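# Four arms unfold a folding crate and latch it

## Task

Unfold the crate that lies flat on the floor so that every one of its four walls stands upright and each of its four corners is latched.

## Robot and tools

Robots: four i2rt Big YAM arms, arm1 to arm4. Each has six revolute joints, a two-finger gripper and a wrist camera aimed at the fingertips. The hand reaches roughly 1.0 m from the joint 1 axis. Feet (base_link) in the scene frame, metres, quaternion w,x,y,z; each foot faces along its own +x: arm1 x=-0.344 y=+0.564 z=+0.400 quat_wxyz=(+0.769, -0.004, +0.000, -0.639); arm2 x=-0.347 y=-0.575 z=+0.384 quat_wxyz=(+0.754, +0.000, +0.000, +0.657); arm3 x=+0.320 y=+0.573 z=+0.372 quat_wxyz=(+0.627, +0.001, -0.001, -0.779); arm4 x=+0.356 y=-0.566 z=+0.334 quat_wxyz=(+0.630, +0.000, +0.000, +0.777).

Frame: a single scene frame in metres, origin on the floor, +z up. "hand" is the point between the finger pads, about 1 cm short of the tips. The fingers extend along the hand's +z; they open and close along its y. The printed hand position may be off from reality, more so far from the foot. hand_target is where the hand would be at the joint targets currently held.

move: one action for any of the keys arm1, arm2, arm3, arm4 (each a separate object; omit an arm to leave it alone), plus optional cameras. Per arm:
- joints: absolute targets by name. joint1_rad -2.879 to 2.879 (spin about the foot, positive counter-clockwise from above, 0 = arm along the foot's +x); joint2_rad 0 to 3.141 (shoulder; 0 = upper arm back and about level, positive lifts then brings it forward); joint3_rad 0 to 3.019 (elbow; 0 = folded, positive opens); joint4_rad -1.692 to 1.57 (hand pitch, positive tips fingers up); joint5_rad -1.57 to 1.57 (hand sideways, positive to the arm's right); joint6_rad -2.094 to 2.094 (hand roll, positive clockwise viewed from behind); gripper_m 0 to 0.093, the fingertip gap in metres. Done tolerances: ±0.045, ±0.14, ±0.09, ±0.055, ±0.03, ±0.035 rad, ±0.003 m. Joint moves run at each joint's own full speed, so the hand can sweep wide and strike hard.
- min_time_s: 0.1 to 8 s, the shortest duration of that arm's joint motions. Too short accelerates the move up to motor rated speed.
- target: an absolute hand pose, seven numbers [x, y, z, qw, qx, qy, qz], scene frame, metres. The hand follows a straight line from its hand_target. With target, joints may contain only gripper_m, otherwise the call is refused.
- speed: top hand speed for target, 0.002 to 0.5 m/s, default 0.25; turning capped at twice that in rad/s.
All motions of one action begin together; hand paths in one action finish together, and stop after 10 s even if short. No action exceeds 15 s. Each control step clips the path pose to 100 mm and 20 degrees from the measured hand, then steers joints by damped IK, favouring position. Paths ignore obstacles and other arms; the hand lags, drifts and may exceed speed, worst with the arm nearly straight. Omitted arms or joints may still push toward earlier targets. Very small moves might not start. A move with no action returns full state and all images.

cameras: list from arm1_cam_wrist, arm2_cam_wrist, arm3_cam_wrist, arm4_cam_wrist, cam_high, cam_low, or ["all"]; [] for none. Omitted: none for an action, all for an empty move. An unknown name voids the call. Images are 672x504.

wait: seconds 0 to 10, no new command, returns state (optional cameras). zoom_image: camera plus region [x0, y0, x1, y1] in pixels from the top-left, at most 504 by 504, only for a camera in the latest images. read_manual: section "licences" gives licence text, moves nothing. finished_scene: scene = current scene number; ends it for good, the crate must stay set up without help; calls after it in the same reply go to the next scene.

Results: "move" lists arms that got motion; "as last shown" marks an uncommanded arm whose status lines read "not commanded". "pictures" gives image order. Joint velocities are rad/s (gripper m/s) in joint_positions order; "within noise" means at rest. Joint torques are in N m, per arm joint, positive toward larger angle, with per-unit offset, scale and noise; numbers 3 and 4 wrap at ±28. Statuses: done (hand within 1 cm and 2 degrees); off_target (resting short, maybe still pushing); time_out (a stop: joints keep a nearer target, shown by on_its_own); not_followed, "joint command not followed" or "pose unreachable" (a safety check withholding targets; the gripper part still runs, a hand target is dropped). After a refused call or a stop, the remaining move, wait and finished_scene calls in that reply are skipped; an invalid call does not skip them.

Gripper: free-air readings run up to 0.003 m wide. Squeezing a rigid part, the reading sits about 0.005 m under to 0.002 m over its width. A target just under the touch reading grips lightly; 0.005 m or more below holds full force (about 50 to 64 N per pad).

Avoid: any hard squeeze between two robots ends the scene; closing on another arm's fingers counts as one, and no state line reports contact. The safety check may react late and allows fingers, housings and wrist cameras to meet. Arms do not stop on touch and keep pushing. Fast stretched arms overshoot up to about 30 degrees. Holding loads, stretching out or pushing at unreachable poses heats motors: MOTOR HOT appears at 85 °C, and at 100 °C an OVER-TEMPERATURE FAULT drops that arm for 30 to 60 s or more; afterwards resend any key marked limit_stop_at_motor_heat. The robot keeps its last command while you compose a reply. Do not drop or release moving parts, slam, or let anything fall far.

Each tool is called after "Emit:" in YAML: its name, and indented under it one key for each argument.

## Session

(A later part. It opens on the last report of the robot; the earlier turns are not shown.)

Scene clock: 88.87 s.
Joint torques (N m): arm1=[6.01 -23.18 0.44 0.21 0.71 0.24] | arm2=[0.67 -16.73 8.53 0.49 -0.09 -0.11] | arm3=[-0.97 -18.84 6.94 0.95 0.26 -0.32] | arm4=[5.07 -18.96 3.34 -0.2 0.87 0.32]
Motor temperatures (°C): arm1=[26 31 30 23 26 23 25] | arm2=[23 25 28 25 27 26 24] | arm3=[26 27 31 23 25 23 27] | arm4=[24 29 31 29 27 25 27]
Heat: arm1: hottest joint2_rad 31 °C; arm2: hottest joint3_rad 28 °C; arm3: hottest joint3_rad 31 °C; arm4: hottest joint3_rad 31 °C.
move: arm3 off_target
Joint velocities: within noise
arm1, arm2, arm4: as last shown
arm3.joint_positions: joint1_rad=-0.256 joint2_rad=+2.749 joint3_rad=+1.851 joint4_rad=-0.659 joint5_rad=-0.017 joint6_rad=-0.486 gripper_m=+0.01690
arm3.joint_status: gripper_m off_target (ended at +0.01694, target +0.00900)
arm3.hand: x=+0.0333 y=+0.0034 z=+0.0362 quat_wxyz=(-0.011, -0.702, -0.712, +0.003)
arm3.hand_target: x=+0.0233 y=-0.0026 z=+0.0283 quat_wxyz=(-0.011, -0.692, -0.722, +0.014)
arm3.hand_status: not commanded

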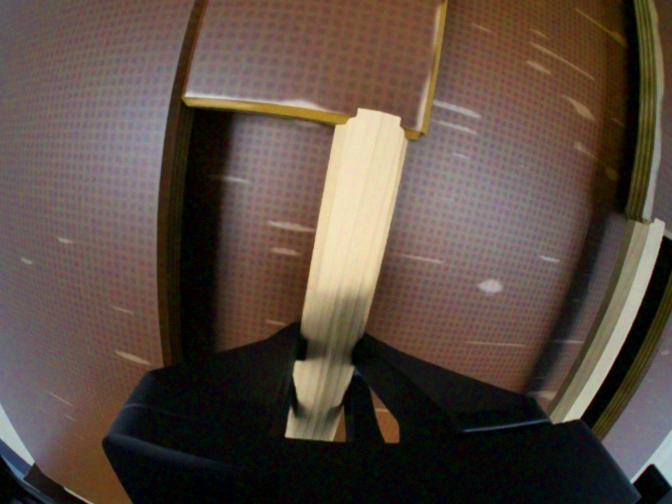

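Emit:
move:
  arm3: {"target": [0.060, -0.0015, 0.178, -0.0850, 0.6911, 0.7100, -0.1079], "speed": 0.15}

Emit:
move:
  arm3: {"target": [0.133, -0.002, 0.253, -0.1758, 0.6713, 0.6928, -0.1986], "speed": 0.15}

Emit:
move:
  arm3: {"target": [0.201, 0.0, 0.277, -0.2637, 0.6400, 0.6635, -0.2858], "speed": 0.12}
  arm2: {"target": [-0.062, 0.006, 0.20, -0.0312, 0.7133, -0.7009, -0.0103], "speed": 0.25}

Emit:
move:
  arm3: {"target": [0.25, 0.0015, 0.285, -0.2637, 0.6400, 0.6635, -0.2858], "speed": 0.1}
  cameras: ["arm2_cam_wrist", "arm3_cam_wrist", "cam_high"]

Scene clock: 95.77 s.
Joint torques (N m): arm1=[5.89 -22.12 0.57 0.14 0.71 0.26] | arm2=[0.62 -16.67 8.51 0.47 -0.09 -0.11] | arm3=[-0.09 -23.47 3.86 -0.42 0.53 -0.27] | arm4=[5.07 -18.96 3.34 -0.2 0.87 0.32]
Motor temperatures (°C): arm1=[26 32 30 23 26 23 25] | arm2=[23 26 28 24 27 26 24] | arm3=[26 27 31 23 25 23 27] | arm4=[24 29 30 29 27 25 27]
Heat: arm1: hottest joint2_rad 32 °C; arm2: hottest joint3_rad 28 °C; arm3: hottest joint3_rad 31 °C; arm4: hottest joint3_rad 30 °C.
move: arm3 off_target
Joint velocities: within noise
arm1, arm2, arm4: as last shown
arm3.joint_positions: joint1_rad=-0.147 joint2_rad=+2.461 joint3_rad=+1.558 joint4_rad=-0.549 joint5_rad=+0.238 joint6_rad=-0.374 gripper_m=+0.01670
arm3.joint_status: not commanded
arm3.hand: x=+0.0608 y=+0.0047 z=+0.1453 quat_wxyz=(+0.084, -0.702, -0.700, +0.101)
arm3.hand_target: x=+0.0583 y=-0.0042 z=+0.1764 quat_wxyz=(+0.084, -0.690, -0.710, +0.112)
arm3.hand_status: off_target (0.033 m and 1.9 deg from the pose sent, 0.144 m and 16.4 deg at the start)
pictures: none

Scene clock: 97.23 s.
Joint torques (N m): arm1=[6.59 -22.59 0.66 0.1 0.75 0.27] | arm2=[0.67 -16.79 8.53 0.49 -0.09 -0.11] | arm3=[0.56 -22.95 3.96 -0.96 0.57 -0.28] | arm4=[5.07 -19.02 3.33 -0.2 0.86 0.32]
Motor temperatures (°C): arm1=[26 32 30 23 26 23 26] | arm2=[23 26 28 24 27 26 24] | arm3=[26 28 31 23 25 23 27] | arm4=[24 29 30 29 27 25 27]
Heat: arm1: hottest joint2_rad 32 °C; arm2: hottest joint3_rad 28 °C; arm3: hottest joint3_rad 31 °C; arm4: hottest joint3_rad 30 °C.
move: arm3 off_target
Joint velocities: within noise
arm1, arm4: as last shown
arm2.joint_positions: joint1_rad=+0.130 joint2_rad=+1.728 joint3_rad=+1.081 joint4_rad=-0.933 joint5_rad=+0.031 joint6_rad=-0.018 gripper_m=+0.05013
arm2.joint_status: not commanded
arm2.hand: x=-0.3380 y=-0.1247 z=+0.4000 quat_wxyz=(-0.008, +0.711, -0.703, +0.015)
arm2.hand_target: x=-0.3421 y=-0.1034 z=+0.4185 quat_wxyz=(-0.028, +0.716, -0.697, -0.007)
arm2.hand_status: not commanded
arm3.joint_positions: joint1_rad=+0.031 joint2_rad=+2.306 joint3_rad=+1.414 joint4_rad=-0.552 joint5_rad=+0.520 joint6_rad=-0.207 gripper_m=+0.01647
arm3.joint_status: not commanded
arm3.hand: x=+0.1262 y=+0.0054 z=+0.2160 quat_wxyz=(+0.179, -0.686, -0.678, +0.192)
arm3.hand_target: x=+0.1315 y=-0.0019 z=+0.2510 quat_wxyz=(+0.177, -0.671, -0.692, +0.200)
arm3.hand_status: off_target (0.038 m and 2.5 deg from the pose sent, 0.130 m and 15.8 deg at the start)
pictures: none

Scene clock: 99.60 s.
Joint torques (N m): arm1=[5.89 -22.77 0.49 0.35 0.68 0.3] | arm2=[0.62 -23.71 7.71 0.01 -0.17 -0.11] | arm3=[0.91 -22.3 3.89 -1.48 0.91 -0.11] | arm4=[5.07 -19.02 3.33 -0.17 0.73 0.32]
Motor temperatures (°C): arm1=[26 32 30 23 26 23 26] | arm2=[23 26 28 24 27 26 24] | arm3=[26 28 31 23 26 23 27] | arm4=[24 29 30 29 27 25 27]
Heat: arm1: hottest joint2_rad 32 °C; arm2: hottest joint3_rad 28 °C; arm3: hottest joint3_rad 31 °C; arm4: hottest joint3_rad 30 °C.
move: arm2 off_target; arm3 off_target
Joint velocities: within noise
arm1.joint_positions: joint1_rad=+0.846 joint2_rad=+2.179 joint3_rad=+0.822 joint4_rad=+0.198 joint5_rad=+0.720 joint6_rad=-0.572 gripper_m=+0.01666
arm1.joint_status: not commanded
arm1.hand: x=-0.0123 y=+0.2294 z=+0.2417 quat_wxyz=(+0.022, -0.057, -0.916, +0.397)
arm1.hand_target: x=+0.0083 y=+0.2558 z=+0.2590 quat_wxyz=(+0.003, -0.032, -0.916, +0.399)
arm1.hand_status: not commanded
arm2.joint_positions: joint1_rad=-0.322 joint2_rad=+2.430 joint3_rad=+1.634 joint4_rad=-0.735 joint5_rad=-0.001 joint6_rad=-0.451 gripper_m=+0.05013
arm2.joint_status: not commanded
arm2.hand: x=-0.0674 y=-0.0102 z=+0.1900 quat_wxyz=(-0.019, +0.704, -0.710, -0.007)
arm2.hand_target: x=-0.0647 y=+0.0058 z=+0.1988 quat_wxyz=(-0.030, +0.709, -0.704, -0.012)
arm2.hand_status: off_target (0.020 m and 2.1 deg from the pose sent, 0.365 m and 3.9 deg at the start)
arm3.joint_positions: joint1_rad=+0.192 joint2_rad=+2.297 joint3_rad=+1.397 joint4_rad=-0.624 joint5_rad=+0.792 joint6_rad=-0.028 gripper_m=+0.01647
arm3.joint_status: not commanded
arm3.hand: x=+0.1830 y=+0.0060 z=+0.2443 quat_wxyz=(+0.264, -0.658, -0.648, +0.280)
arm3.hand_target: x=+0.1944 y=+0.0005 z=+0.2755 quat_wxyz=(+0.265, -0.642, -0.660, +0.285)
arm3.hand_status: off_target (0.038 m and 2.8 deg from the pose sent, 0.097 m and 15.5 deg at the start)
arm4.joint_positions: joint1_rad=+0.817 joint2_rad=+1.998 joint3_rad=+0.897 joint4_rad=+0.026 joint5_rad=+0.664 joint6_rad=-0.713 gripper_m=+0.01320
arm4.joint_status: not commanded
arm4.hand: x=-0.0271 y=-0.2071 z=+0.2553 quat_wxyz=(-0.392, +0.920, -0.004, -0.001)
arm4.hand_target: x=-0.0330 y=-0.2266 z=+0.2684 quat_wxyz=(-0.396, +0.918, +0.008, -0.006)
arm4.hand_status: not commanded
pictures: none

Scene clock: 100.80 s.
Joint torques (N m): arm1=[5.48 -22.95 0.54 0.29 0.57 0.28] | arm2=[0.5 -23.65 7.71 0.01 -0.16 -0.12] | arm3=[3.84 -21.54 5.53 -2.73 0 0.11] | arm4=[5.71 -18.9 3.54 0.01 0.32 0.32]
Motor temperatures (°C): arm1=[26 32 29 23 26 23 26] | arm2=[23 26 28 24 27 26 24] | arm3=[26 28 31 23 26 23 27] | arm4=[24 29 30 29 27 25 27]
Heat: arm1: hottest joint2_rad 32 °C; arm2: hottest joint3_rad 28 °C; arm3: hottest joint3_rad 31 °C; arm4: hottest joint3_rad 30 °C.
move: arm3 off_target
Joint velocities: within noise
arm1.joint_positions: joint1_rad=+0.853 joint2_rad=+2.177 joint3_rad=+0.821 joint4_rad=+0.192 joint5_rad=+0.723 joint6_rad=-0.572 gripper_m=+0.01666
arm1.joint_status: not commanded
arm1.hand: x=-0.0114 y=+0.2325 z=+0.2419 quat_wxyz=(+0.024, -0.052, -0.916, +0.397)
arm1.hand_target: x=+0.0077 y=+0.2564 z=+0.2588 quat_wxyz=(+0.003, -0.032, -0.916, +0.399)
arm1.hand_status: not commanded
arm2: as last shown
arm2.hand_target: x=-0.0644 y=+0.0057 z=+0.1988 quat_wxyz=(-0.030, +0.709, -0.704, -0.012)
arm3.joint_positions: joint1_rad=+0.256 joint2_rad=+2.294 joint3_rad=+1.398 joint4_rad=-0.715 joint5_rad=+0.825 joint6_rad=+0.072 gripper_m=+0.01647
arm3.joint_status: not commanded
arm3.hand: x=+0.2151 y=+0.0142 z=+0.2506 quat_wxyz=(+0.280, -0.653, -0.643, +0.286)
arm3.hand_target: x=+0.2473 y=+0.0015 z=+0.2846 quat_wxyz=(+0.266, -0.638, -0.662, +0.290)
arm3.hand_status: off_target (0.051 m and 3.3 deg from the pose sent, 0.079 m and 2.8 deg at the start)
arm4.joint_positions: joint1_rad=+0.807 joint2_rad=+1.998 joint3_rad=+0.894 joint4_rad=+0.021 joint5_rad=+0.677 joint6_rad=-0.713 gripper_m=+0.01317
arm4.joint_status: not commanded
arm4.hand: x=-0.0203 y=-0.2038 z=+0.2552 quat_wxyz=(-0.395, +0.919, -0.008, +0.007)
arm4.hand_target: x=-0.0328 y=-0.2264 z=+0.2684 quat_wxyz=(-0.396, +0.918, +0.008, -0.006)
arm4.hand_status: not commanded

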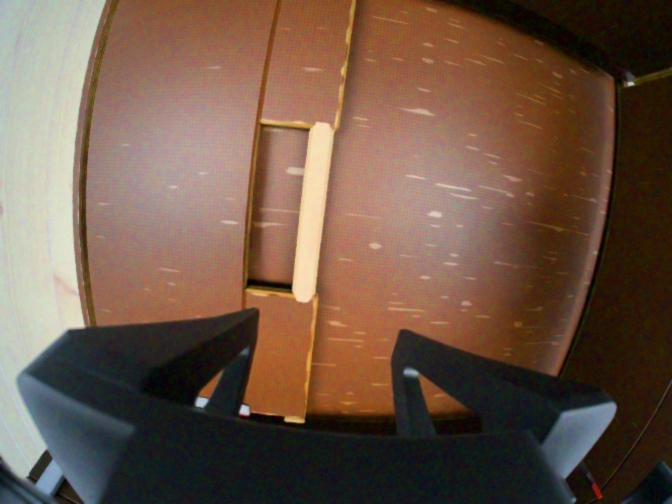

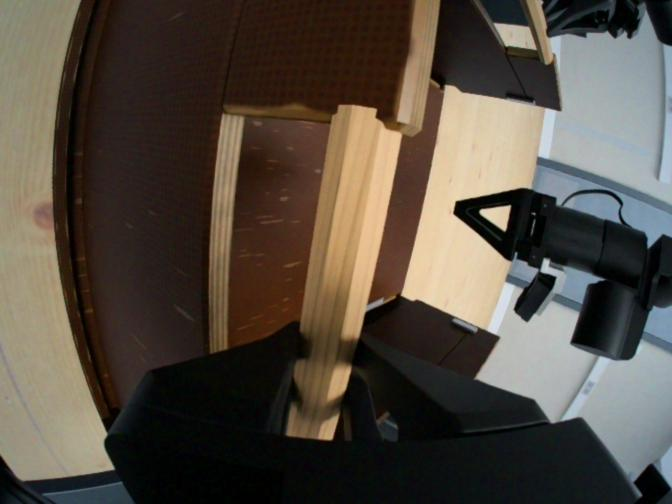

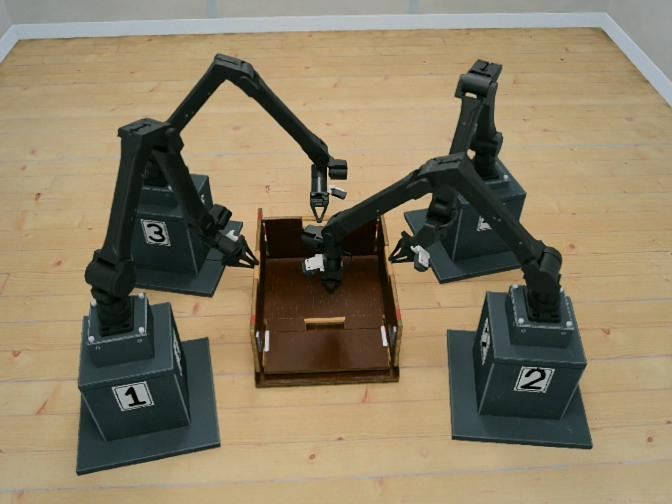

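Emit:
move:
  arm2: {"target": [-0.064, 0.019, 0.028, -0.0312, 0.7368, -0.6752, -0.0103], "speed": 0.2}

Emit:
move:
  arm2: {"joints": {"gripper_m": 0.009}}
  cameras: ["arm2_cam_wrist"]

Scene clock: 110.27 s.
Joint torques (N m): arm1=[5.77 -22.59 0.58 0.34 0.57 0.29] | arm2=[0.67 -24.88 6.69 0.57 -0.08 -0.12] | arm3=[4.19 -22.12 5.59 -2.58 0.05 0.1] | arm4=[5.77 -18.96 3.55 0.01 0.32 0.32]
Motor temperatures (°C): arm1=[26 32 29 23 26 23 26] | arm2=[23 27 28 24 27 26 24] | arm3=[26 28 31 24 26 23 28] | arm4=[24 29 29 29 27 25 27]
Heat: arm1: hottest joint2_rad 32 °C; arm2: hottest joint3_rad 28 °C; arm3: hottest joint3_rad 31 °C; arm4: hottest joint2_rad 29 °C.
move: arm2 off_target
Joint velocities: within noise
arm1, arm3, arm4: as last shown
arm2.joint_positions: joint1_rad=-0.324 joint2_rad=+2.806 joint3_rad=+1.878 joint4_rad=-0.613 joint5_rad=-0.001 joint6_rad=-0.524 gripper_m=+0.05013
arm2.joint_status: not commanded
arm2.hand: x=-0.0627 y=-0.0033 z=+0.0219 quat_wxyz=(-0.015, +0.729, -0.684, -0.005)
arm2.hand_target: x=-0.0605 y=+0.0158 z=+0.0288 quat_wxyz=(-0.032, +0.735, -0.677, -0.010)
arm2.hand_status: off_target (0.023 m and 2.4 deg from the pose sent, 0.165 m and 5.6 deg at the start)
pictures: none

Scene clock: 110.97 s.
Joint torques (N m): arm1=[5.07 -23.06 0.38 0.47 0.55 0.25] | arm2=[-0.5 -25.11 6.67 0.88 0.08 -0.34] | arm3=[3.6 -22.24 5.55 -2.52 0.03 0.1] | arm4=[5.77 -18.96 3.54 0.03 0.29 0.32]
Motor temperatures (°C): arm1=[26 32 29 23 26 23 26] | arm2=[23 27 28 24 27 26 24] | arm3=[26 28 31 24 26 23 28] | arm4=[24 29 29 29 27 25 27]
Heat: arm1: hottest joint2_rad 32 °C; arm2: hottest joint3_rad 28 °C; arm3: hottest joint3_rad 31 °C; arm4: hottest joint2_rad 29 °C.
move: arm2 off_target
Joint velocities: within noise
arm1.joint_positions: joint1_rad=+0.853 joint2_rad=+2.177 joint3_rad=+0.821 joint4_rad=+0.190 joint5_rad=+0.723 joint6_rad=-0.572 gripper_m=+0.01666
arm1.joint_status: not commanded
arm1.hand: x=-0.0117 y=+0.2327 z=+0.2417 quat_wxyz=(+0.024, -0.052, -0.916, +0.396)
arm1.hand_target: x=+0.0074 y=+0.2563 z=+0.2587 quat_wxyz=(+0.004, -0.032, -0.916, +0.399)
arm1.hand_status: not commanded
arm2.joint_positions: joint1_rad=-0.304 joint2_rad=+2.808 joint3_rad=+1.878 joint4_rad=-0.622 joint5_rad=-0.012 joint6_rad=-0.504 gripper_m=+0.01683
arm2.joint_status: gripper_m off_target (ended at +0.01686, target +0.00900)
arm2.hand: x=-0.0772 y=+0.0003 z=+0.0209 quat_wxyz=(-0.008, +0.729, -0.684, -0.008)
arm2.hand_target: x=-0.0646 y=+0.0182 z=+0.0295 quat_wxyz=(-0.031, +0.737, -0.676, -0.014)
arm2.hand_status: not commanded
arm3.joint_positions: joint1_rad=+0.256 joint2_rad=+2.294 joint3_rad=+1.398 joint4_rad=-0.718 joint5_rad=+0.825 joint6_rad=+0.073 gripper_m=+0.01647
arm3.joint_status: not commanded
arm3.hand: x=+0.2150 y=+0.0148 z=+0.2506 quat_wxyz=(+0.281, -0.653, -0.643, +0.285)
arm3.hand_target: x=+0.2470 y=+0.0016 z=+0.2846 quat_wxyz=(+0.266, -0.638, -0.662, +0.289)
arm3.hand_status: not commanded
arm4.joint_positions: joint1_rad=+0.807 joint2_rad=+1.998 joint3_rad=+0.894 joint4_rad=+0.020 joint5_rad=+0.678 joint6_rad=-0.713 gripper_m=+0.01317
arm4.joint_status: not commanded
arm4.hand: x=-0.0198 y=-0.2038 z=+0.2552 quat_wxyz=(-0.395, +0.919, -0.008, +0.008)
arm4.hand_target: x=-0.0327 y=-0.2266 z=+0.2684 quat_wxyz=(-0.396, +0.918, +0.008, -0.006)
arm4.hand_status: not commanded

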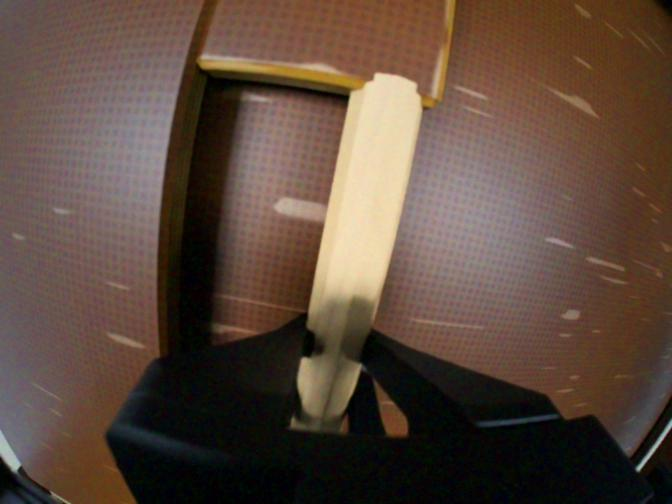

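Emit:
move:
  arm2: {"target": [-0.0995, 0.0117, 0.158, -0.1270, 0.7203, -0.6783, 0.0785], "speed": 0.15}

Emit:
move:
  arm2: {"target": [-0.169, 0.007, 0.235, -0.2207, 0.7028, -0.6566, 0.1661], "speed": 0.15}

Emit:
move:
  arm2: {"target": [-0.236, 0.003, 0.267, -0.3106, 0.6733, -0.6238, 0.2507], "speed": 0.12}

Emit:
move:
  arm2: {"target": [-0.308, 0.0, 0.272, -0.3106, 0.6733, -0.6238, 0.2507], "speed": 0.1}
  arm3: {"target": [0.288, 0.0015, 0.285, -0.2637, 0.6400, 0.6635, -0.2858], "speed": 0.06}
  cameras: ["arm2_cam_wrist", "arm3_cam_wrist", "cam_high", "cam_low"]

Scene clock: 117.10 s.
Joint torques (N m): arm1=[4.95 -22.77 0.46 0.57 0.53 0.28] | arm2=[0.56 -28.86 3.77 -0.28 -0.05 0.03] | arm3=[3.6 -22.12 5.55 -2.5 0.03 0.09] | arm4=[5.77 -18.96 3.54 0.03 0.28 0.32]
Motor temperatures (°C): arm1=[26 33 29 23 26 23 26] | arm2=[23 27 28 24 27 26 25] | arm3=[26 29 30 24 26 23 28] | arm4=[24 29 29 29 27 25 28]
Heat: arm1: hottest joint2_rad 33 °C; arm2: hottest joint3_rad 28 °C; arm3: hottest joint3_rad 30 °C; arm4: hottest joint2_rad 29 °C.
move: arm2 off_target
Joint velocities: within noise
arm1, arm3, arm4: as last shown
arm2.joint_positions: joint1_rad=-0.200 joint2_rad=+2.536 joint3_rad=+1.568 joint4_rad=-0.456 joint5_rad=+0.260 joint6_rad=-0.417 gripper_m=+0.01683
arm2.joint_status: not commanded
arm2.hand: x=-0.0982 y=-0.0009 z=+0.1204 quat_wxyz=(-0.118, +0.721, -0.677, +0.090)
arm2.hand_target: x=-0.0986 y=+0.0140 z=+0.1560 quat_wxyz=(-0.133, +0.720, -0.677, +0.080)
arm2.hand_status: off_target (0.040 m and 1.6 deg from the pose sent, 0.139 m and 17.0 deg at the start)
pictures: none

Scene clock: 118.70 s.
Joint torques (N m): arm1=[5.83 -22.95 0.47 0.46 0.54 0.27] | arm2=[0.56 -27.69 3.78 -0.61 0.18 0.07] | arm3=[3.96 -22.01 5.37 -2.47 0.04 0.1] | arm4=[5.77 -18.96 3.54 0.05 0.29 0.32]
Motor temperatures (°C): arm1=[26 33 29 23 26 23 26] | arm2=[23 28 27 24 27 26 25] | arm3=[26 29 30 24 26 23 28] | arm4=[24 29 29 29 27 25 28]
Heat: arm1: hottest joint2_rad 33 °C; arm2: hottest joint2_rad 28 °C; arm3: hottest joint3_rad 30 °C; arm4: hottest joint2_rad 29 °C.
move: arm2 off_target
Joint velocities: within noise
arm1, arm3, arm4: as last shown
arm2.joint_positions: joint1_rad=-0.028 joint2_rad=+2.360 joint3_rad=+1.397 joint4_rad=-0.432 joint5_rad=+0.522 joint6_rad=-0.287 gripper_m=+0.01645
arm2.joint_status: not commanded
arm2.hand: x=-0.1631 y=-0.0015 z=+0.1985 quat_wxyz=(-0.209, +0.706, -0.654, +0.173)
arm2.hand_target: x=-0.1665 y=+0.0074 z=+0.2334 quat_wxyz=(-0.219, +0.704, -0.656, +0.163)
arm2.hand_status: off_target (0.038 m and 1.6 deg from the pose sent, 0.135 m and 15.0 deg at the start)
pictures: none

Scene clock: 120.37 s.
Joint torques (N m): arm1=[5.42 -22.59 0.5 0.49 0.5 0.28] | arm2=[1.26 -27.63 3.34 -1.01 0.44 0.32] | arm3=[3.9 -21.66 5.44 -2.47 0.07 0.08] | arm4=[5.77 -18.9 3.62 0.12 0.18 0.32]
Motor temperatures (°C): arm1=[26 33 29 23 26 23 26] | arm2=[23 28 27 24 27 26 25] | arm3=[26 29 30 24 25 23 28] | arm4=[24 29 29 29 27 25 28]
Heat: arm1: hottest joint2_rad 33 °C; arm2: hottest joint2_rad 28 °C; arm3: hottest joint3_rad 30 °C; arm4: hottest joint2_rad 29 °C.
move: arm2 off_target
Joint velocities: within noise
arm1.joint_positions: joint1_rad=+0.853 joint2_rad=+2.177 joint3_rad=+0.821 joint4_rad=+0.190 joint5_rad=+0.725 joint6_rad=-0.572 gripper_m=+0.01666
arm1.joint_status: not commanded
arm1.hand: x=-0.0118 y=+0.2325 z=+0.2419 quat_wxyz=(+0.025, -0.052, -0.916, +0.397)
arm1.hand_target: x=+0.0074 y=+0.2562 z=+0.2588 quat_wxyz=(+0.004, -0.032, -0.916, +0.399)
arm1.hand_status: not commanded
arm2.joint_positions: joint1_rad=+0.141 joint2_rad=+2.346 joint3_rad=+1.372 joint4_rad=-0.488 joint5_rad=+0.813 joint6_rad=-0.133 gripper_m=+0.01645
arm2.joint_status: not commanded
arm2.hand: x=-0.2223 y=-0.0035 z=+0.2295 quat_wxyz=(-0.299, +0.677, -0.618, +0.264)
arm2.hand_target: x=-0.2308 y=+0.0021 z=+0.2641 quat_wxyz=(-0.309, +0.672, -0.624, +0.252)
arm2.hand_status: off_target (0.040 m and 2.2 deg from the pose sent, 0.100 m and 15.6 deg at the start)
arm3.joint_positions: joint1_rad=+0.258 joint2_rad=+2.294 joint3_rad=+1.398 joint4_rad=-0.721 joint5_rad=+0.824 joint6_rad=+0.073 gripper_m=+0.01647
arm3.joint_status: not commanded
arm3.hand: x=+0.2160 y=+0.0153 z=+0.2505 quat_wxyz=(+0.281, -0.652, -0.645, +0.284)
arm3.hand_target: x=+0.2476 y=+0.0014 z=+0.2844 quat_wxyz=(+0.265, -0.638, -0.663, +0.289)
arm3.hand_status: not commanded
arm4.joint_positions: joint1_rad=+0.807 joint2_rad=+1.998 joint3_rad=+0.894 joint4_rad=+0.018 joint5_rad=+0.681 joint6_rad=-0.713 gripper_m=+0.01317
arm4.joint_status: not commanded
arm4.hand: x=-0.0193 y=-0.2037 z=+0.2554 quat_wxyz=(-0.395, +0.918, -0.009, +0.010)
arm4.hand_target: x=-0.0334 y=-0.2264 z=+0.2688 quat_wxyz=(-0.396, +0.918, +0.008, -0.006)
arm4.hand_status: not commanded
pictures: none

Scene clock: 121.80 s.
Joint torques (N m): arm1=[5.89 -23.53 0.64 0.58 0.27 0.24] | arm2=[3.96 -26.64 4.83 -1.51 0.08 0.67] | arm3=[3.43 -20.89 6.99 -1.98 -0.03 0.11] | arm4=[5.83 -18.84 4.05 0.25 -0.12 0.32]
Motor temperatures (°C): arm1=[26 33 29 23 26 23 26] | arm2=[23 28 27 24 27 26 25] | arm3=[26 29 30 24 25 23 28] | arm4=[24 29 29 29 27 25 28]
Heat: arm1: hottest joint2_rad 33 °C; arm2: hottest joint2_rad 28 °C; arm3: hottest joint3_rad 30 °C; arm4: hottest joint2_rad 29 °C.
move: arm2 off_target; arm3 off_target
Joint velocities: within noise
arm1.joint_positions: joint1_rad=+0.850 joint2_rad=+2.177 joint3_rad=+0.816 joint4_rad=+0.186 joint5_rad=+0.735 joint6_rad=-0.572 gripper_m=+0.01666
arm1.joint_status: not commanded
arm1.hand: x=-0.0169 y=+0.2323 z=+0.2420 quat_wxyz=(+0.032, -0.053, -0.915, +0.399)
arm1.hand_target: x=+0.0063 y=+0.2555 z=+0.2592 quat_wxyz=(+0.005, -0.033, -0.915, +0.401)
arm1.hand_status: not commanded
arm2.joint_positions: joint1_rad=+0.245 joint2_rad=+2.341 joint3_rad=+1.395 joint4_rad=-0.650 joint5_rad=+0.830 joint6_rad=+0.022 gripper_m=+0.01647
arm2.joint_status: not commanded
arm2.hand: x=-0.2785 y=-0.0115 z=+0.2380 quat_wxyz=(-0.296, +0.678, -0.614, +0.275)
arm2.hand_target: x=-0.3066 y=+0.0003 z=+0.2706 quat_wxyz=(-0.311, +0.674, -0.622, +0.250)
arm2.hand_status: off_target (0.046 m and 3.4 deg from the pose sent, 0.096 m and 2.2 deg at the start)
arm3.joint_positions: joint1_rad=+0.330 joint2_rad=+2.294 joint3_rad=+1.412 joint4_rad=-0.823 joint5_rad=+0.813 joint6_rad=+0.169 gripper_m=+0.01663
arm3.joint_status: not commanded
arm3.hand: x=+0.2563 y=+0.0223 z=+0.2541 quat_wxyz=(+0.285, -0.647, -0.650, +0.278)
arm3.hand_target: x=+0.2868 y=+0.0022 z=+0.2843 quat_wxyz=(+0.263, -0.639, -0.663, +0.286)
arm3.hand_status: off_target (0.049 m and 3.2 deg from the pose sent, 0.081 m and 3.2 deg at the start)
arm4.joint_positions: joint1_rad=+0.806 joint2_rad=+1.996 joint3_rad=+0.888 joint4_rad=+0.015 joint5_rad=+0.698 joint6_rad=-0.713 gripper_m=+0.01306
arm4.joint_status: not commanded
arm4.hand: x=-0.0138 y=-0.2035 z=+0.2558 quat_wxyz=(-0.399, +0.917, -0.010, +0.018)
arm4.hand_target: x=-0.0324 y=-0.2252 z=+0.2702 quat_wxyz=(-0.399, +0.917, +0.006, -0.004)
arm4.hand_status: not commanded

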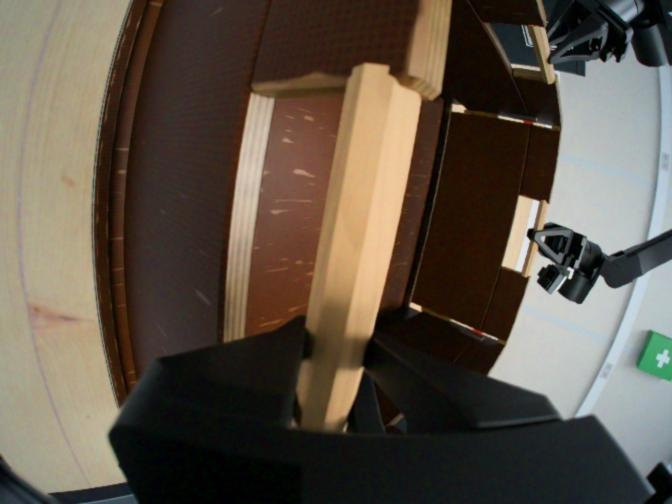

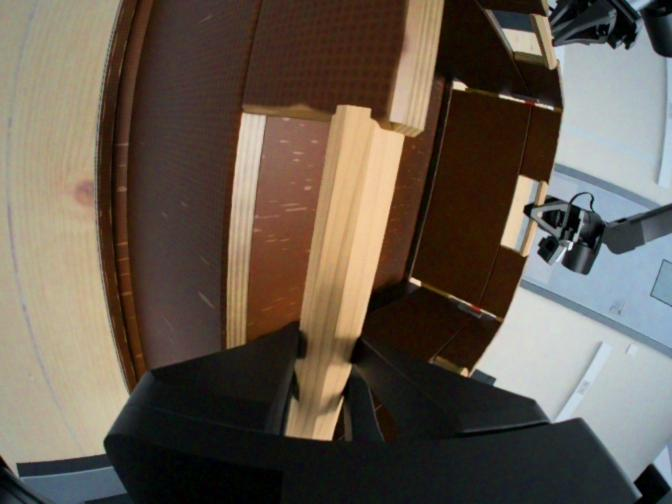

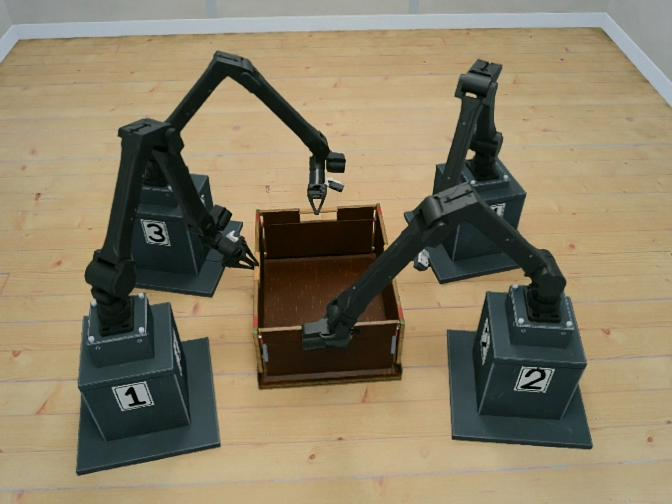

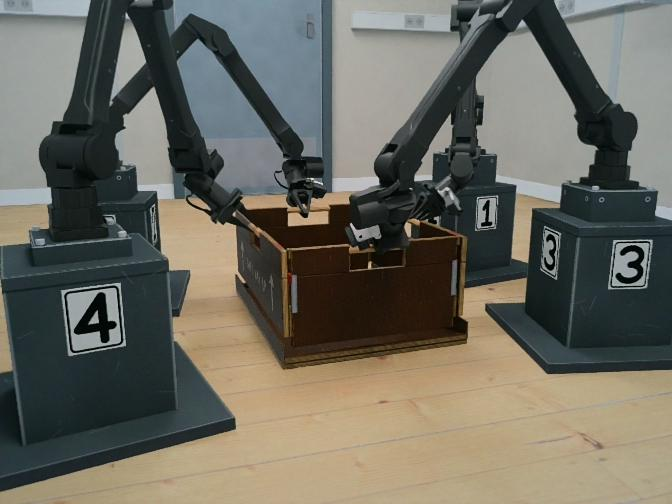

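Emit:
zoom_image:
  camera: "cam_low"
  region: [225, 190, 485, 370]

Emit:
zoom_image:
  camera: "cam_high"
  region: [240, 190, 420, 400]

Scaled by 1.938 from the camera's image (finer frame: 960x720).

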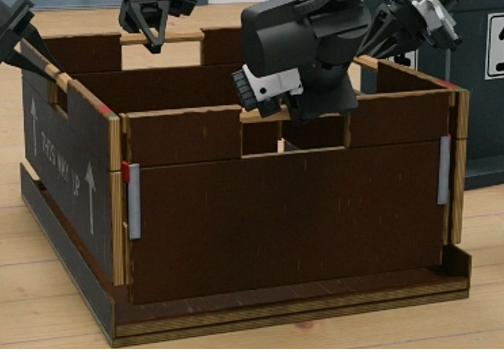

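Scaled by 2.400 from the camera's image (finer frame: 960x720).

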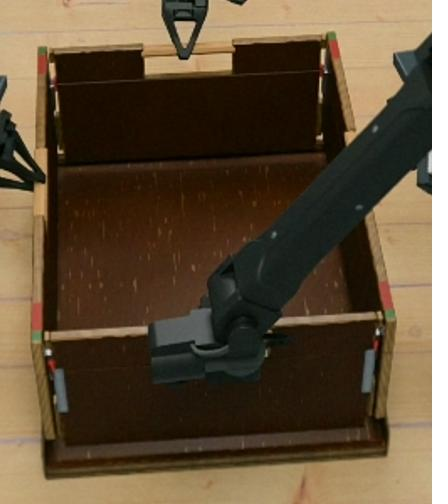

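Emit:
move:
  arm2: {"target": [-0.335, 0.0, 0.272, -0.3106, 0.6733, -0.6238, 0.2507], "speed": 0.06}
  arm3: {"target": [0.315, 0.0015, 0.285, -0.2637, 0.6400, 0.6635, -0.2858], "speed": 0.06}
  cameras: ["cam_high"]

Emit:
zoom_image:
  camera: "cam_high"
  region: [240, 190, 420, 400]

Emit:
move:
  arm1: {"target": [0.0, 0.200, 0.250, -0.0014, 0.0362, 0.9166, -0.3987], "speed": 0.08}
  arm4: {"target": [-0.028, -0.170, 0.262, -0.3955, 0.9186, 0.0039, -0.0093], "speed": 0.08}
  cameras: ["arm1_cam_wrist", "arm4_cam_wrist", "arm3_cam_wrist", "cam_high", "cam_low"]

Emit:
zoom_image:
  camera: "cam_high"
  region: [240, 190, 420, 400]

Emit:
zoom_image:
  camera: "cam_low"
  region: [225, 190, 485, 370]

Scene clock: 128.37 s.
Joint torques (N m): arm1=[5.25 -22.53 0.77 0.83 0.28 0.25] | arm2=[7.94 -26.23 5.15 -1.8 0.13 1.06] | arm3=[7.06 -19.9 7.58 -2.67 -0.11 0.42] | arm4=[5.95 -18.78 4.11 0.35 -0.19 0.32]
Motor temperatures (°C): arm1=[26 33 29 23 26 23 26] | arm2=[23 29 27 25 27 26 25] | arm3=[26 29 31 24 25 23 28] | arm4=[24 29 28 29 27 25 28]
Heat: arm1: hottest joint2_rad 33 °C; arm2: hottest joint2_rad 29 °C; arm3: hottest joint3_rad 31 °C; arm4: hottest joint2_rad 29 °C.
move: arm2 off_target; arm3 off_target
Joint velocities: within noise
arm1.joint_positions: joint1_rad=+0.850 joint2_rad=+2.177 joint3_rad=+0.815 joint4_rad=+0.184 joint5_rad=+0.739 joint6_rad=-0.572 gripper_m=+0.01666
arm1.joint_status: not commanded
arm1.hand: x=-0.0182 y=+0.2326 z=+0.2420 quat_wxyz=(+0.034, -0.053, -0.915, +0.399)
arm1.hand_target: x=+0.0061 y=+0.2554 z=+0.2595 quat_wxyz=(+0.006, -0.033, -0.915, +0.402)
arm1.hand_status: not commanded
arm2.joint_positions: joint1_rad=+0.245 joint2_rad=+2.348 joint3_rad=+1.413 joint4_rad=-0.696 joint5_rad=+0.824 joint6_rad=+0.048 gripper_m=+0.01649
arm2.joint_status: not commanded
arm2.hand: x=-0.2791 y=-0.0129 z=+0.2384 quat_wxyz=(-0.287, +0.675, -0.619, +0.281)
arm2.hand_target: x=-0.3324 y=-0.0006 z=+0.2694 quat_wxyz=(-0.311, +0.675, -0.622, +0.248)
arm2.hand_status: off_target (0.067 m and 4.4 deg from the pose sent, 0.067 m and 3.4 deg at the start)
arm3.joint_positions: joint1_rad=+0.330 joint2_rad=+2.302 joint3_rad=+1.429 joint4_rad=-0.865 joint5_rad=+0.809 joint6_rad=+0.193 gripper_m=+0.01663
arm3.joint_status: not commanded
arm3.hand: x=+0.2566 y=+0.0241 z=+0.2544 quat_wxyz=(+0.292, -0.651, -0.646, +0.270)
arm3.hand_target: x=+0.3129 y=+0.0040 z=+0.2834 quat_wxyz=(+0.264, -0.636, -0.667, +0.284)
arm3.hand_status: off_target (0.070 m and 4.4 deg from the pose sent, 0.070 m and 3.2 deg at the start)
arm4.joint_positions: joint1_rad=+0.806 joint2_rad=+1.996 joint3_rad=+0.886 joint4_rad=+0.012 joint5_rad=+0.700 joint6_rad=-0.713 gripper_m=+0.01306
arm4.joint_status: not commanded
arm4.hand: x=-0.0125 y=-0.2041 z=+0.2553 quat_wxyz=(-0.399, +0.917, -0.009, +0.020)
arm4.hand_target: x=-0.0322 y=-0.2259 z=+0.2697 quat_wxyz=(-0.399, +0.917, +0.007, -0.004)
arm4.hand_status: not commanded

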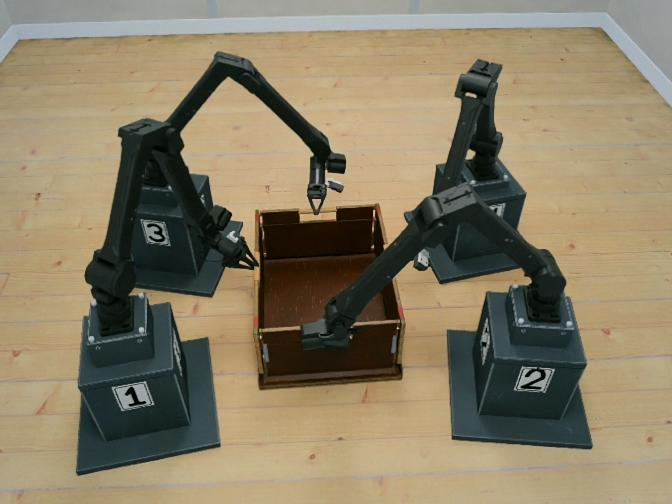

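Scaled by 2.400 from the camera's image (finer frame: 960x720).

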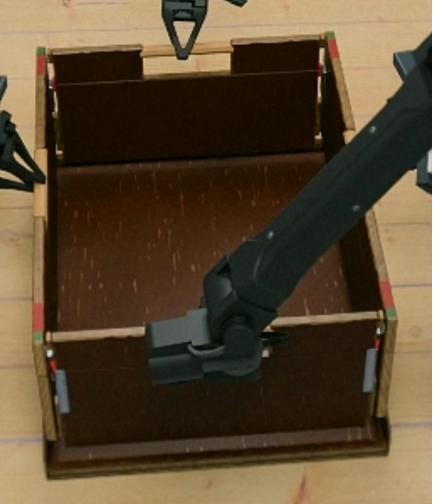

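Scene clock: 129.60 s.
Joint torques (N m): arm1=[-2.37 -17.14 5.22 2.92 -0.58 -0.19] | arm2=[7.94 -26.29 5.15 -1.8 0.14 1.06] | arm3=[7 -20.54 7.53 -2.56 -0.11 0.4] | arm4=[-0.21 -13.86 9.17 3 -0.66 -0.2]
Motor temperatures (°C): arm1=[26 33 29 23 26 23 26] | arm2=[23 29 27 25 27 26 25] | arm3=[26 29 31 24 25 23 28] | arm4=[24 29 28 29 27 25 28]
Heat: arm1: hottest joint2_rad 33 °C; arm2: hottest joint2_rad 29 °C; arm3: hottest joint3_rad 31 °C; arm4: hottest joint2_rad 29 °C.
move: arm1 off_target; arm4 off_target
Joint velocities: within noise
arm1.joint_positions: joint1_rad=+0.830 joint2_rad=+2.169 joint3_rad=+0.802 joint4_rad=+0.222 joint5_rad=+0.696 joint6_rad=-0.642 gripper_m=+0.01666
arm1.joint_status: not commanded
arm1.hand: x=-0.0181 y=+0.2286 z=+0.2419 quat_wxyz=(+0.026, -0.031, -0.920, +0.390)
arm1.hand_target: x=+0.0023 y=+0.2050 z=+0.2514 quat_wxyz=(-0.001, -0.036, -0.916, +0.399)
arm1.hand_status: off_target (0.035 m and 3.1 deg from the pose sent, 0.038 m and 4.2 deg at the start)
arm2.joint_positions: joint1_rad=+0.245 joint2_rad=+2.348 joint3_rad=+1.413 joint4_rad=-0.696 joint5_rad=+0.823 joint6_rad=+0.048 gripper_m=+0.01650
arm2.joint_status: not commanded
arm2.hand: x=-0.2792 y=-0.0129 z=+0.2382 quat_wxyz=(-0.287, +0.675, -0.619, +0.280)
arm2.hand_target: x=-0.3326 y=-0.0006 z=+0.2692 quat_wxyz=(-0.310, +0.675, -0.622, +0.247)
arm2.hand_status: not commanded
arm3: as last shown
arm3.joint_positions: joint1_rad=+0.330 joint2_rad=+2.302 joint3_rad=+1.429 joint4_rad=-0.865 joint5_rad=+0.809 joint6_rad=+0.195 gripper_m=+0.01663
arm3.hand_target: x=+0.3129 y=+0.0040 z=+0.2834 quat_wxyz=(+0.264, -0.636, -0.667, +0.285)
arm4.joint_positions: joint1_rad=+0.783 joint2_rad=+1.987 joint3_rad=+0.886 joint4_rad=+0.017 joint5_rad=+0.648 joint6_rad=-0.768 gripper_m=+0.01306
arm4.joint_status: not commanded
arm4.hand: x=-0.0125 y=-0.1987 z=+0.2552 quat_wxyz=(-0.384, +0.923, +0.010, +0.014)
arm4.hand_target: x=-0.0305 y=-0.1751 z=+0.2629 quat_wxyz=(-0.396, +0.918, +0.005, -0.012)
arm4.hand_status: off_target (0.033 m and 3.1 deg from the pose sent, 0.038 m and 3.7 deg at the start)
pictures: arm1_cam_wrist, arm3_cam_wrist, arm4_cam_wrist, cam_high, cam_low

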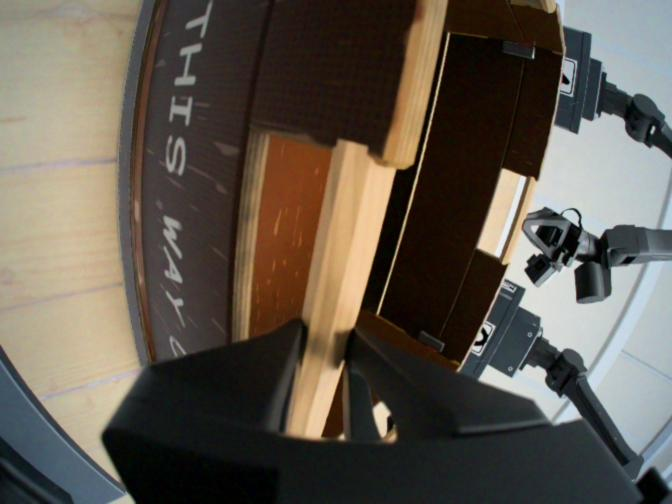

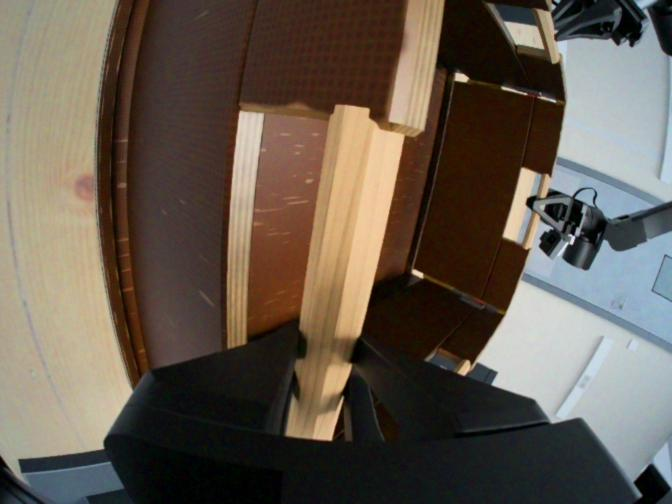

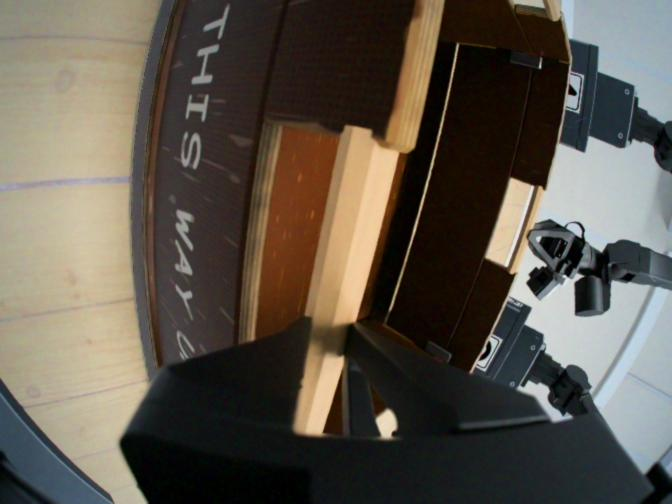

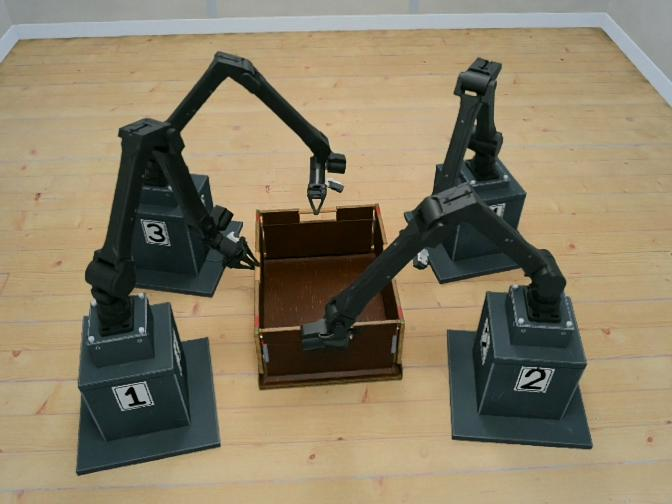

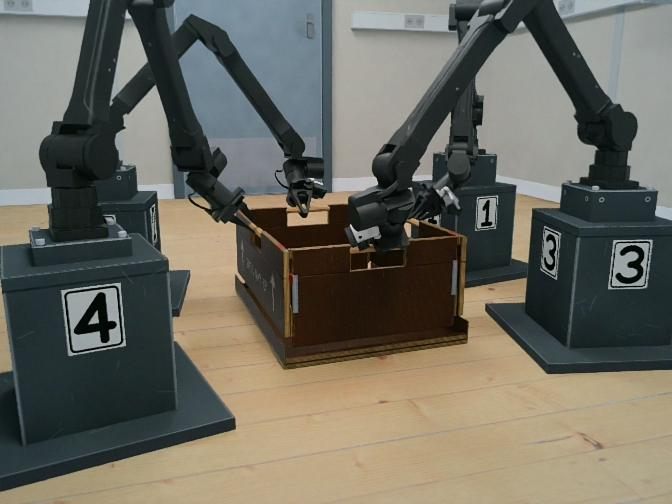

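Scaled by 2.400 from the camera's image (finer frame: 960x720).

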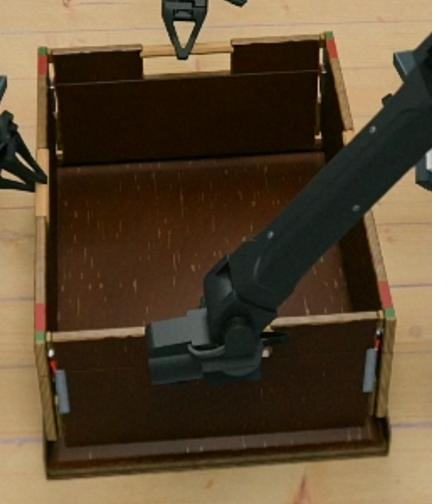

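Scaled by 1.938 from the camera's image (finer frame: 960x720).

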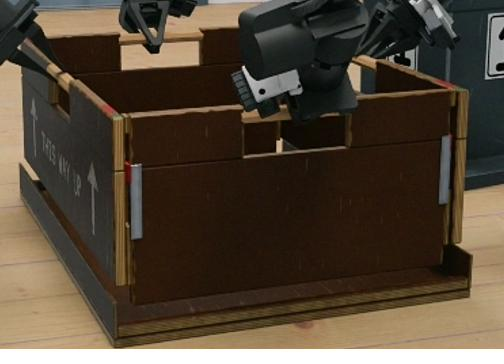

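Emit:
move:
  arm1: {"target": [-0.002, 0.183, 0.250, -0.0014, 0.0362, 0.9166, -0.3987], "speed": 0.06}
  arm4: {"target": [-0.026, -0.153, 0.262, -0.3955, 0.9186, 0.0039, -0.0093], "speed": 0.06}
  cameras: ["cam_high", "cam_low"]

Emit:
zoom_image:
  camera: "cam_high"
  region: [240, 200, 290, 400]

Emit:
zoom_image:
  camera: "cam_high"
  region: [360, 190, 420, 370]

Scene clock: 132.93 s.
Joint torques (N m): arm1=[-5.25 -16.91 6.64 3.3 -0.38 -0.39] | arm2=[7.88 -26.23 5.15 -1.8 0.14 1.06] | arm3=[7.06 -20.42 7.46 -2.82 -0.11 0.39] | arm4=[-2.73 -12.86 10.65 3.33 -0.51 -0.39]
Motor temperatures (°C): arm1=[26 33 29 23 26 23 26] | arm2=[23 30 27 25 27 26 25] | arm3=[26 29 31 24 26 23 28] | arm4=[24 29 29 29 27 25 28]
Heat: arm1: hottest joint2_rad 33 °C; arm2: hottest joint2_rad 30 °C; arm3: hottest joint3_rad 31 °C; arm4: hottest joint2_rad 29 °C.
move: arm1 off_target; arm4 off_target
Joint velocities: within noise
arm1.joint_positions: joint1_rad=+0.821 joint2_rad=+2.163 joint3_rad=+0.799 joint4_rad=+0.224 joint5_rad=+0.673 joint6_rad=-0.667 gripper_m=+0.01667
arm1.joint_status: not commanded
arm1.hand: x=-0.0184 y=+0.2275 z=+0.2419 quat_wxyz=(+0.024, -0.022, -0.923, +0.382)
arm1.hand_target: x=-0.0047 y=+0.1850 z=+0.2523 quat_wxyz=(+0.003, -0.037, -0.916, +0.399)
arm1.hand_status: off_target (0.048 m and 3.7 deg from the pose sent, 0.049 m and 3.1 deg at the start)
arm2, arm3: as last shown
arm4.joint_positions: joint1_rad=+0.775 joint2_rad=+1.981 joint3_rad=+0.885 joint4_rad=+0.017 joint5_rad=+0.628 joint6_rad=-0.791 gripper_m=+0.01306
arm4.joint_status: not commanded
arm4.hand: x=-0.0124 y=-0.1974 z=+0.2559 quat_wxyz=(-0.378, +0.925, +0.019, +0.012)
arm4.hand_target: x=-0.0228 y=-0.1560 z=+0.2643 quat_wxyz=(-0.396, +0.918, +0.004, -0.008)
arm4.hand_status: off_target (0.047 m and 3.6 deg from the pose sent, 0.048 m and 3.1 deg at the start)

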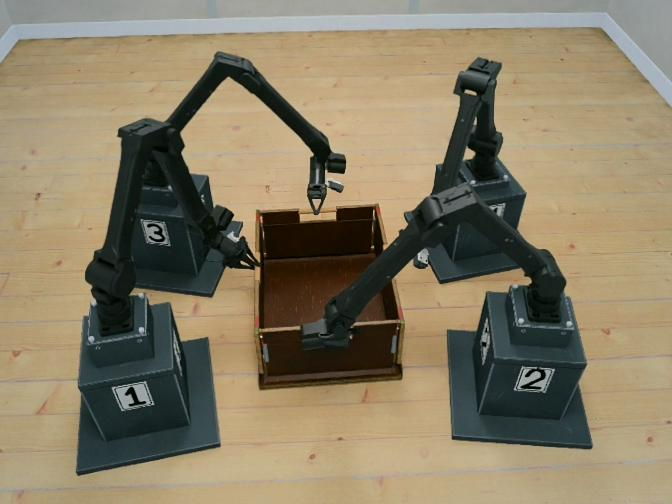

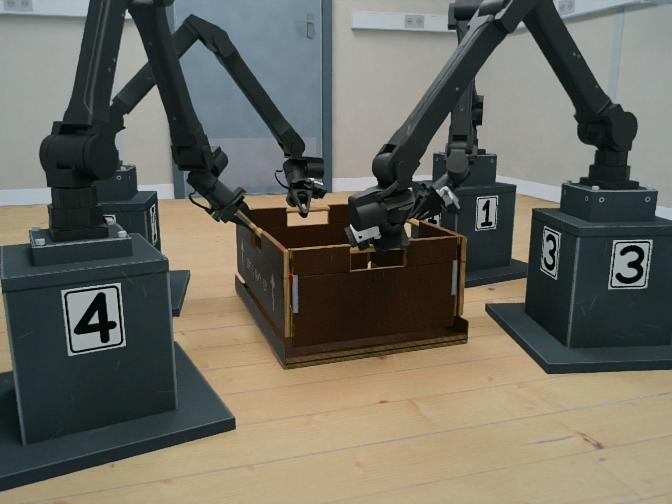

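Scaled by 2.520 from the camera's image (finer frame: 960x720).

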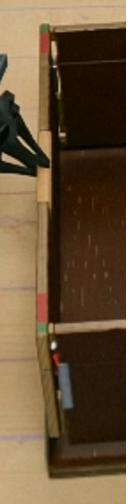

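Scaled by 2.800 from the camera's image (finer frame: 960x720).

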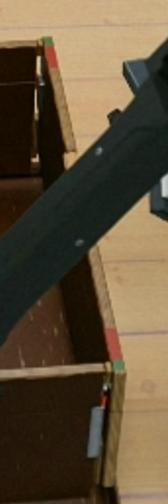

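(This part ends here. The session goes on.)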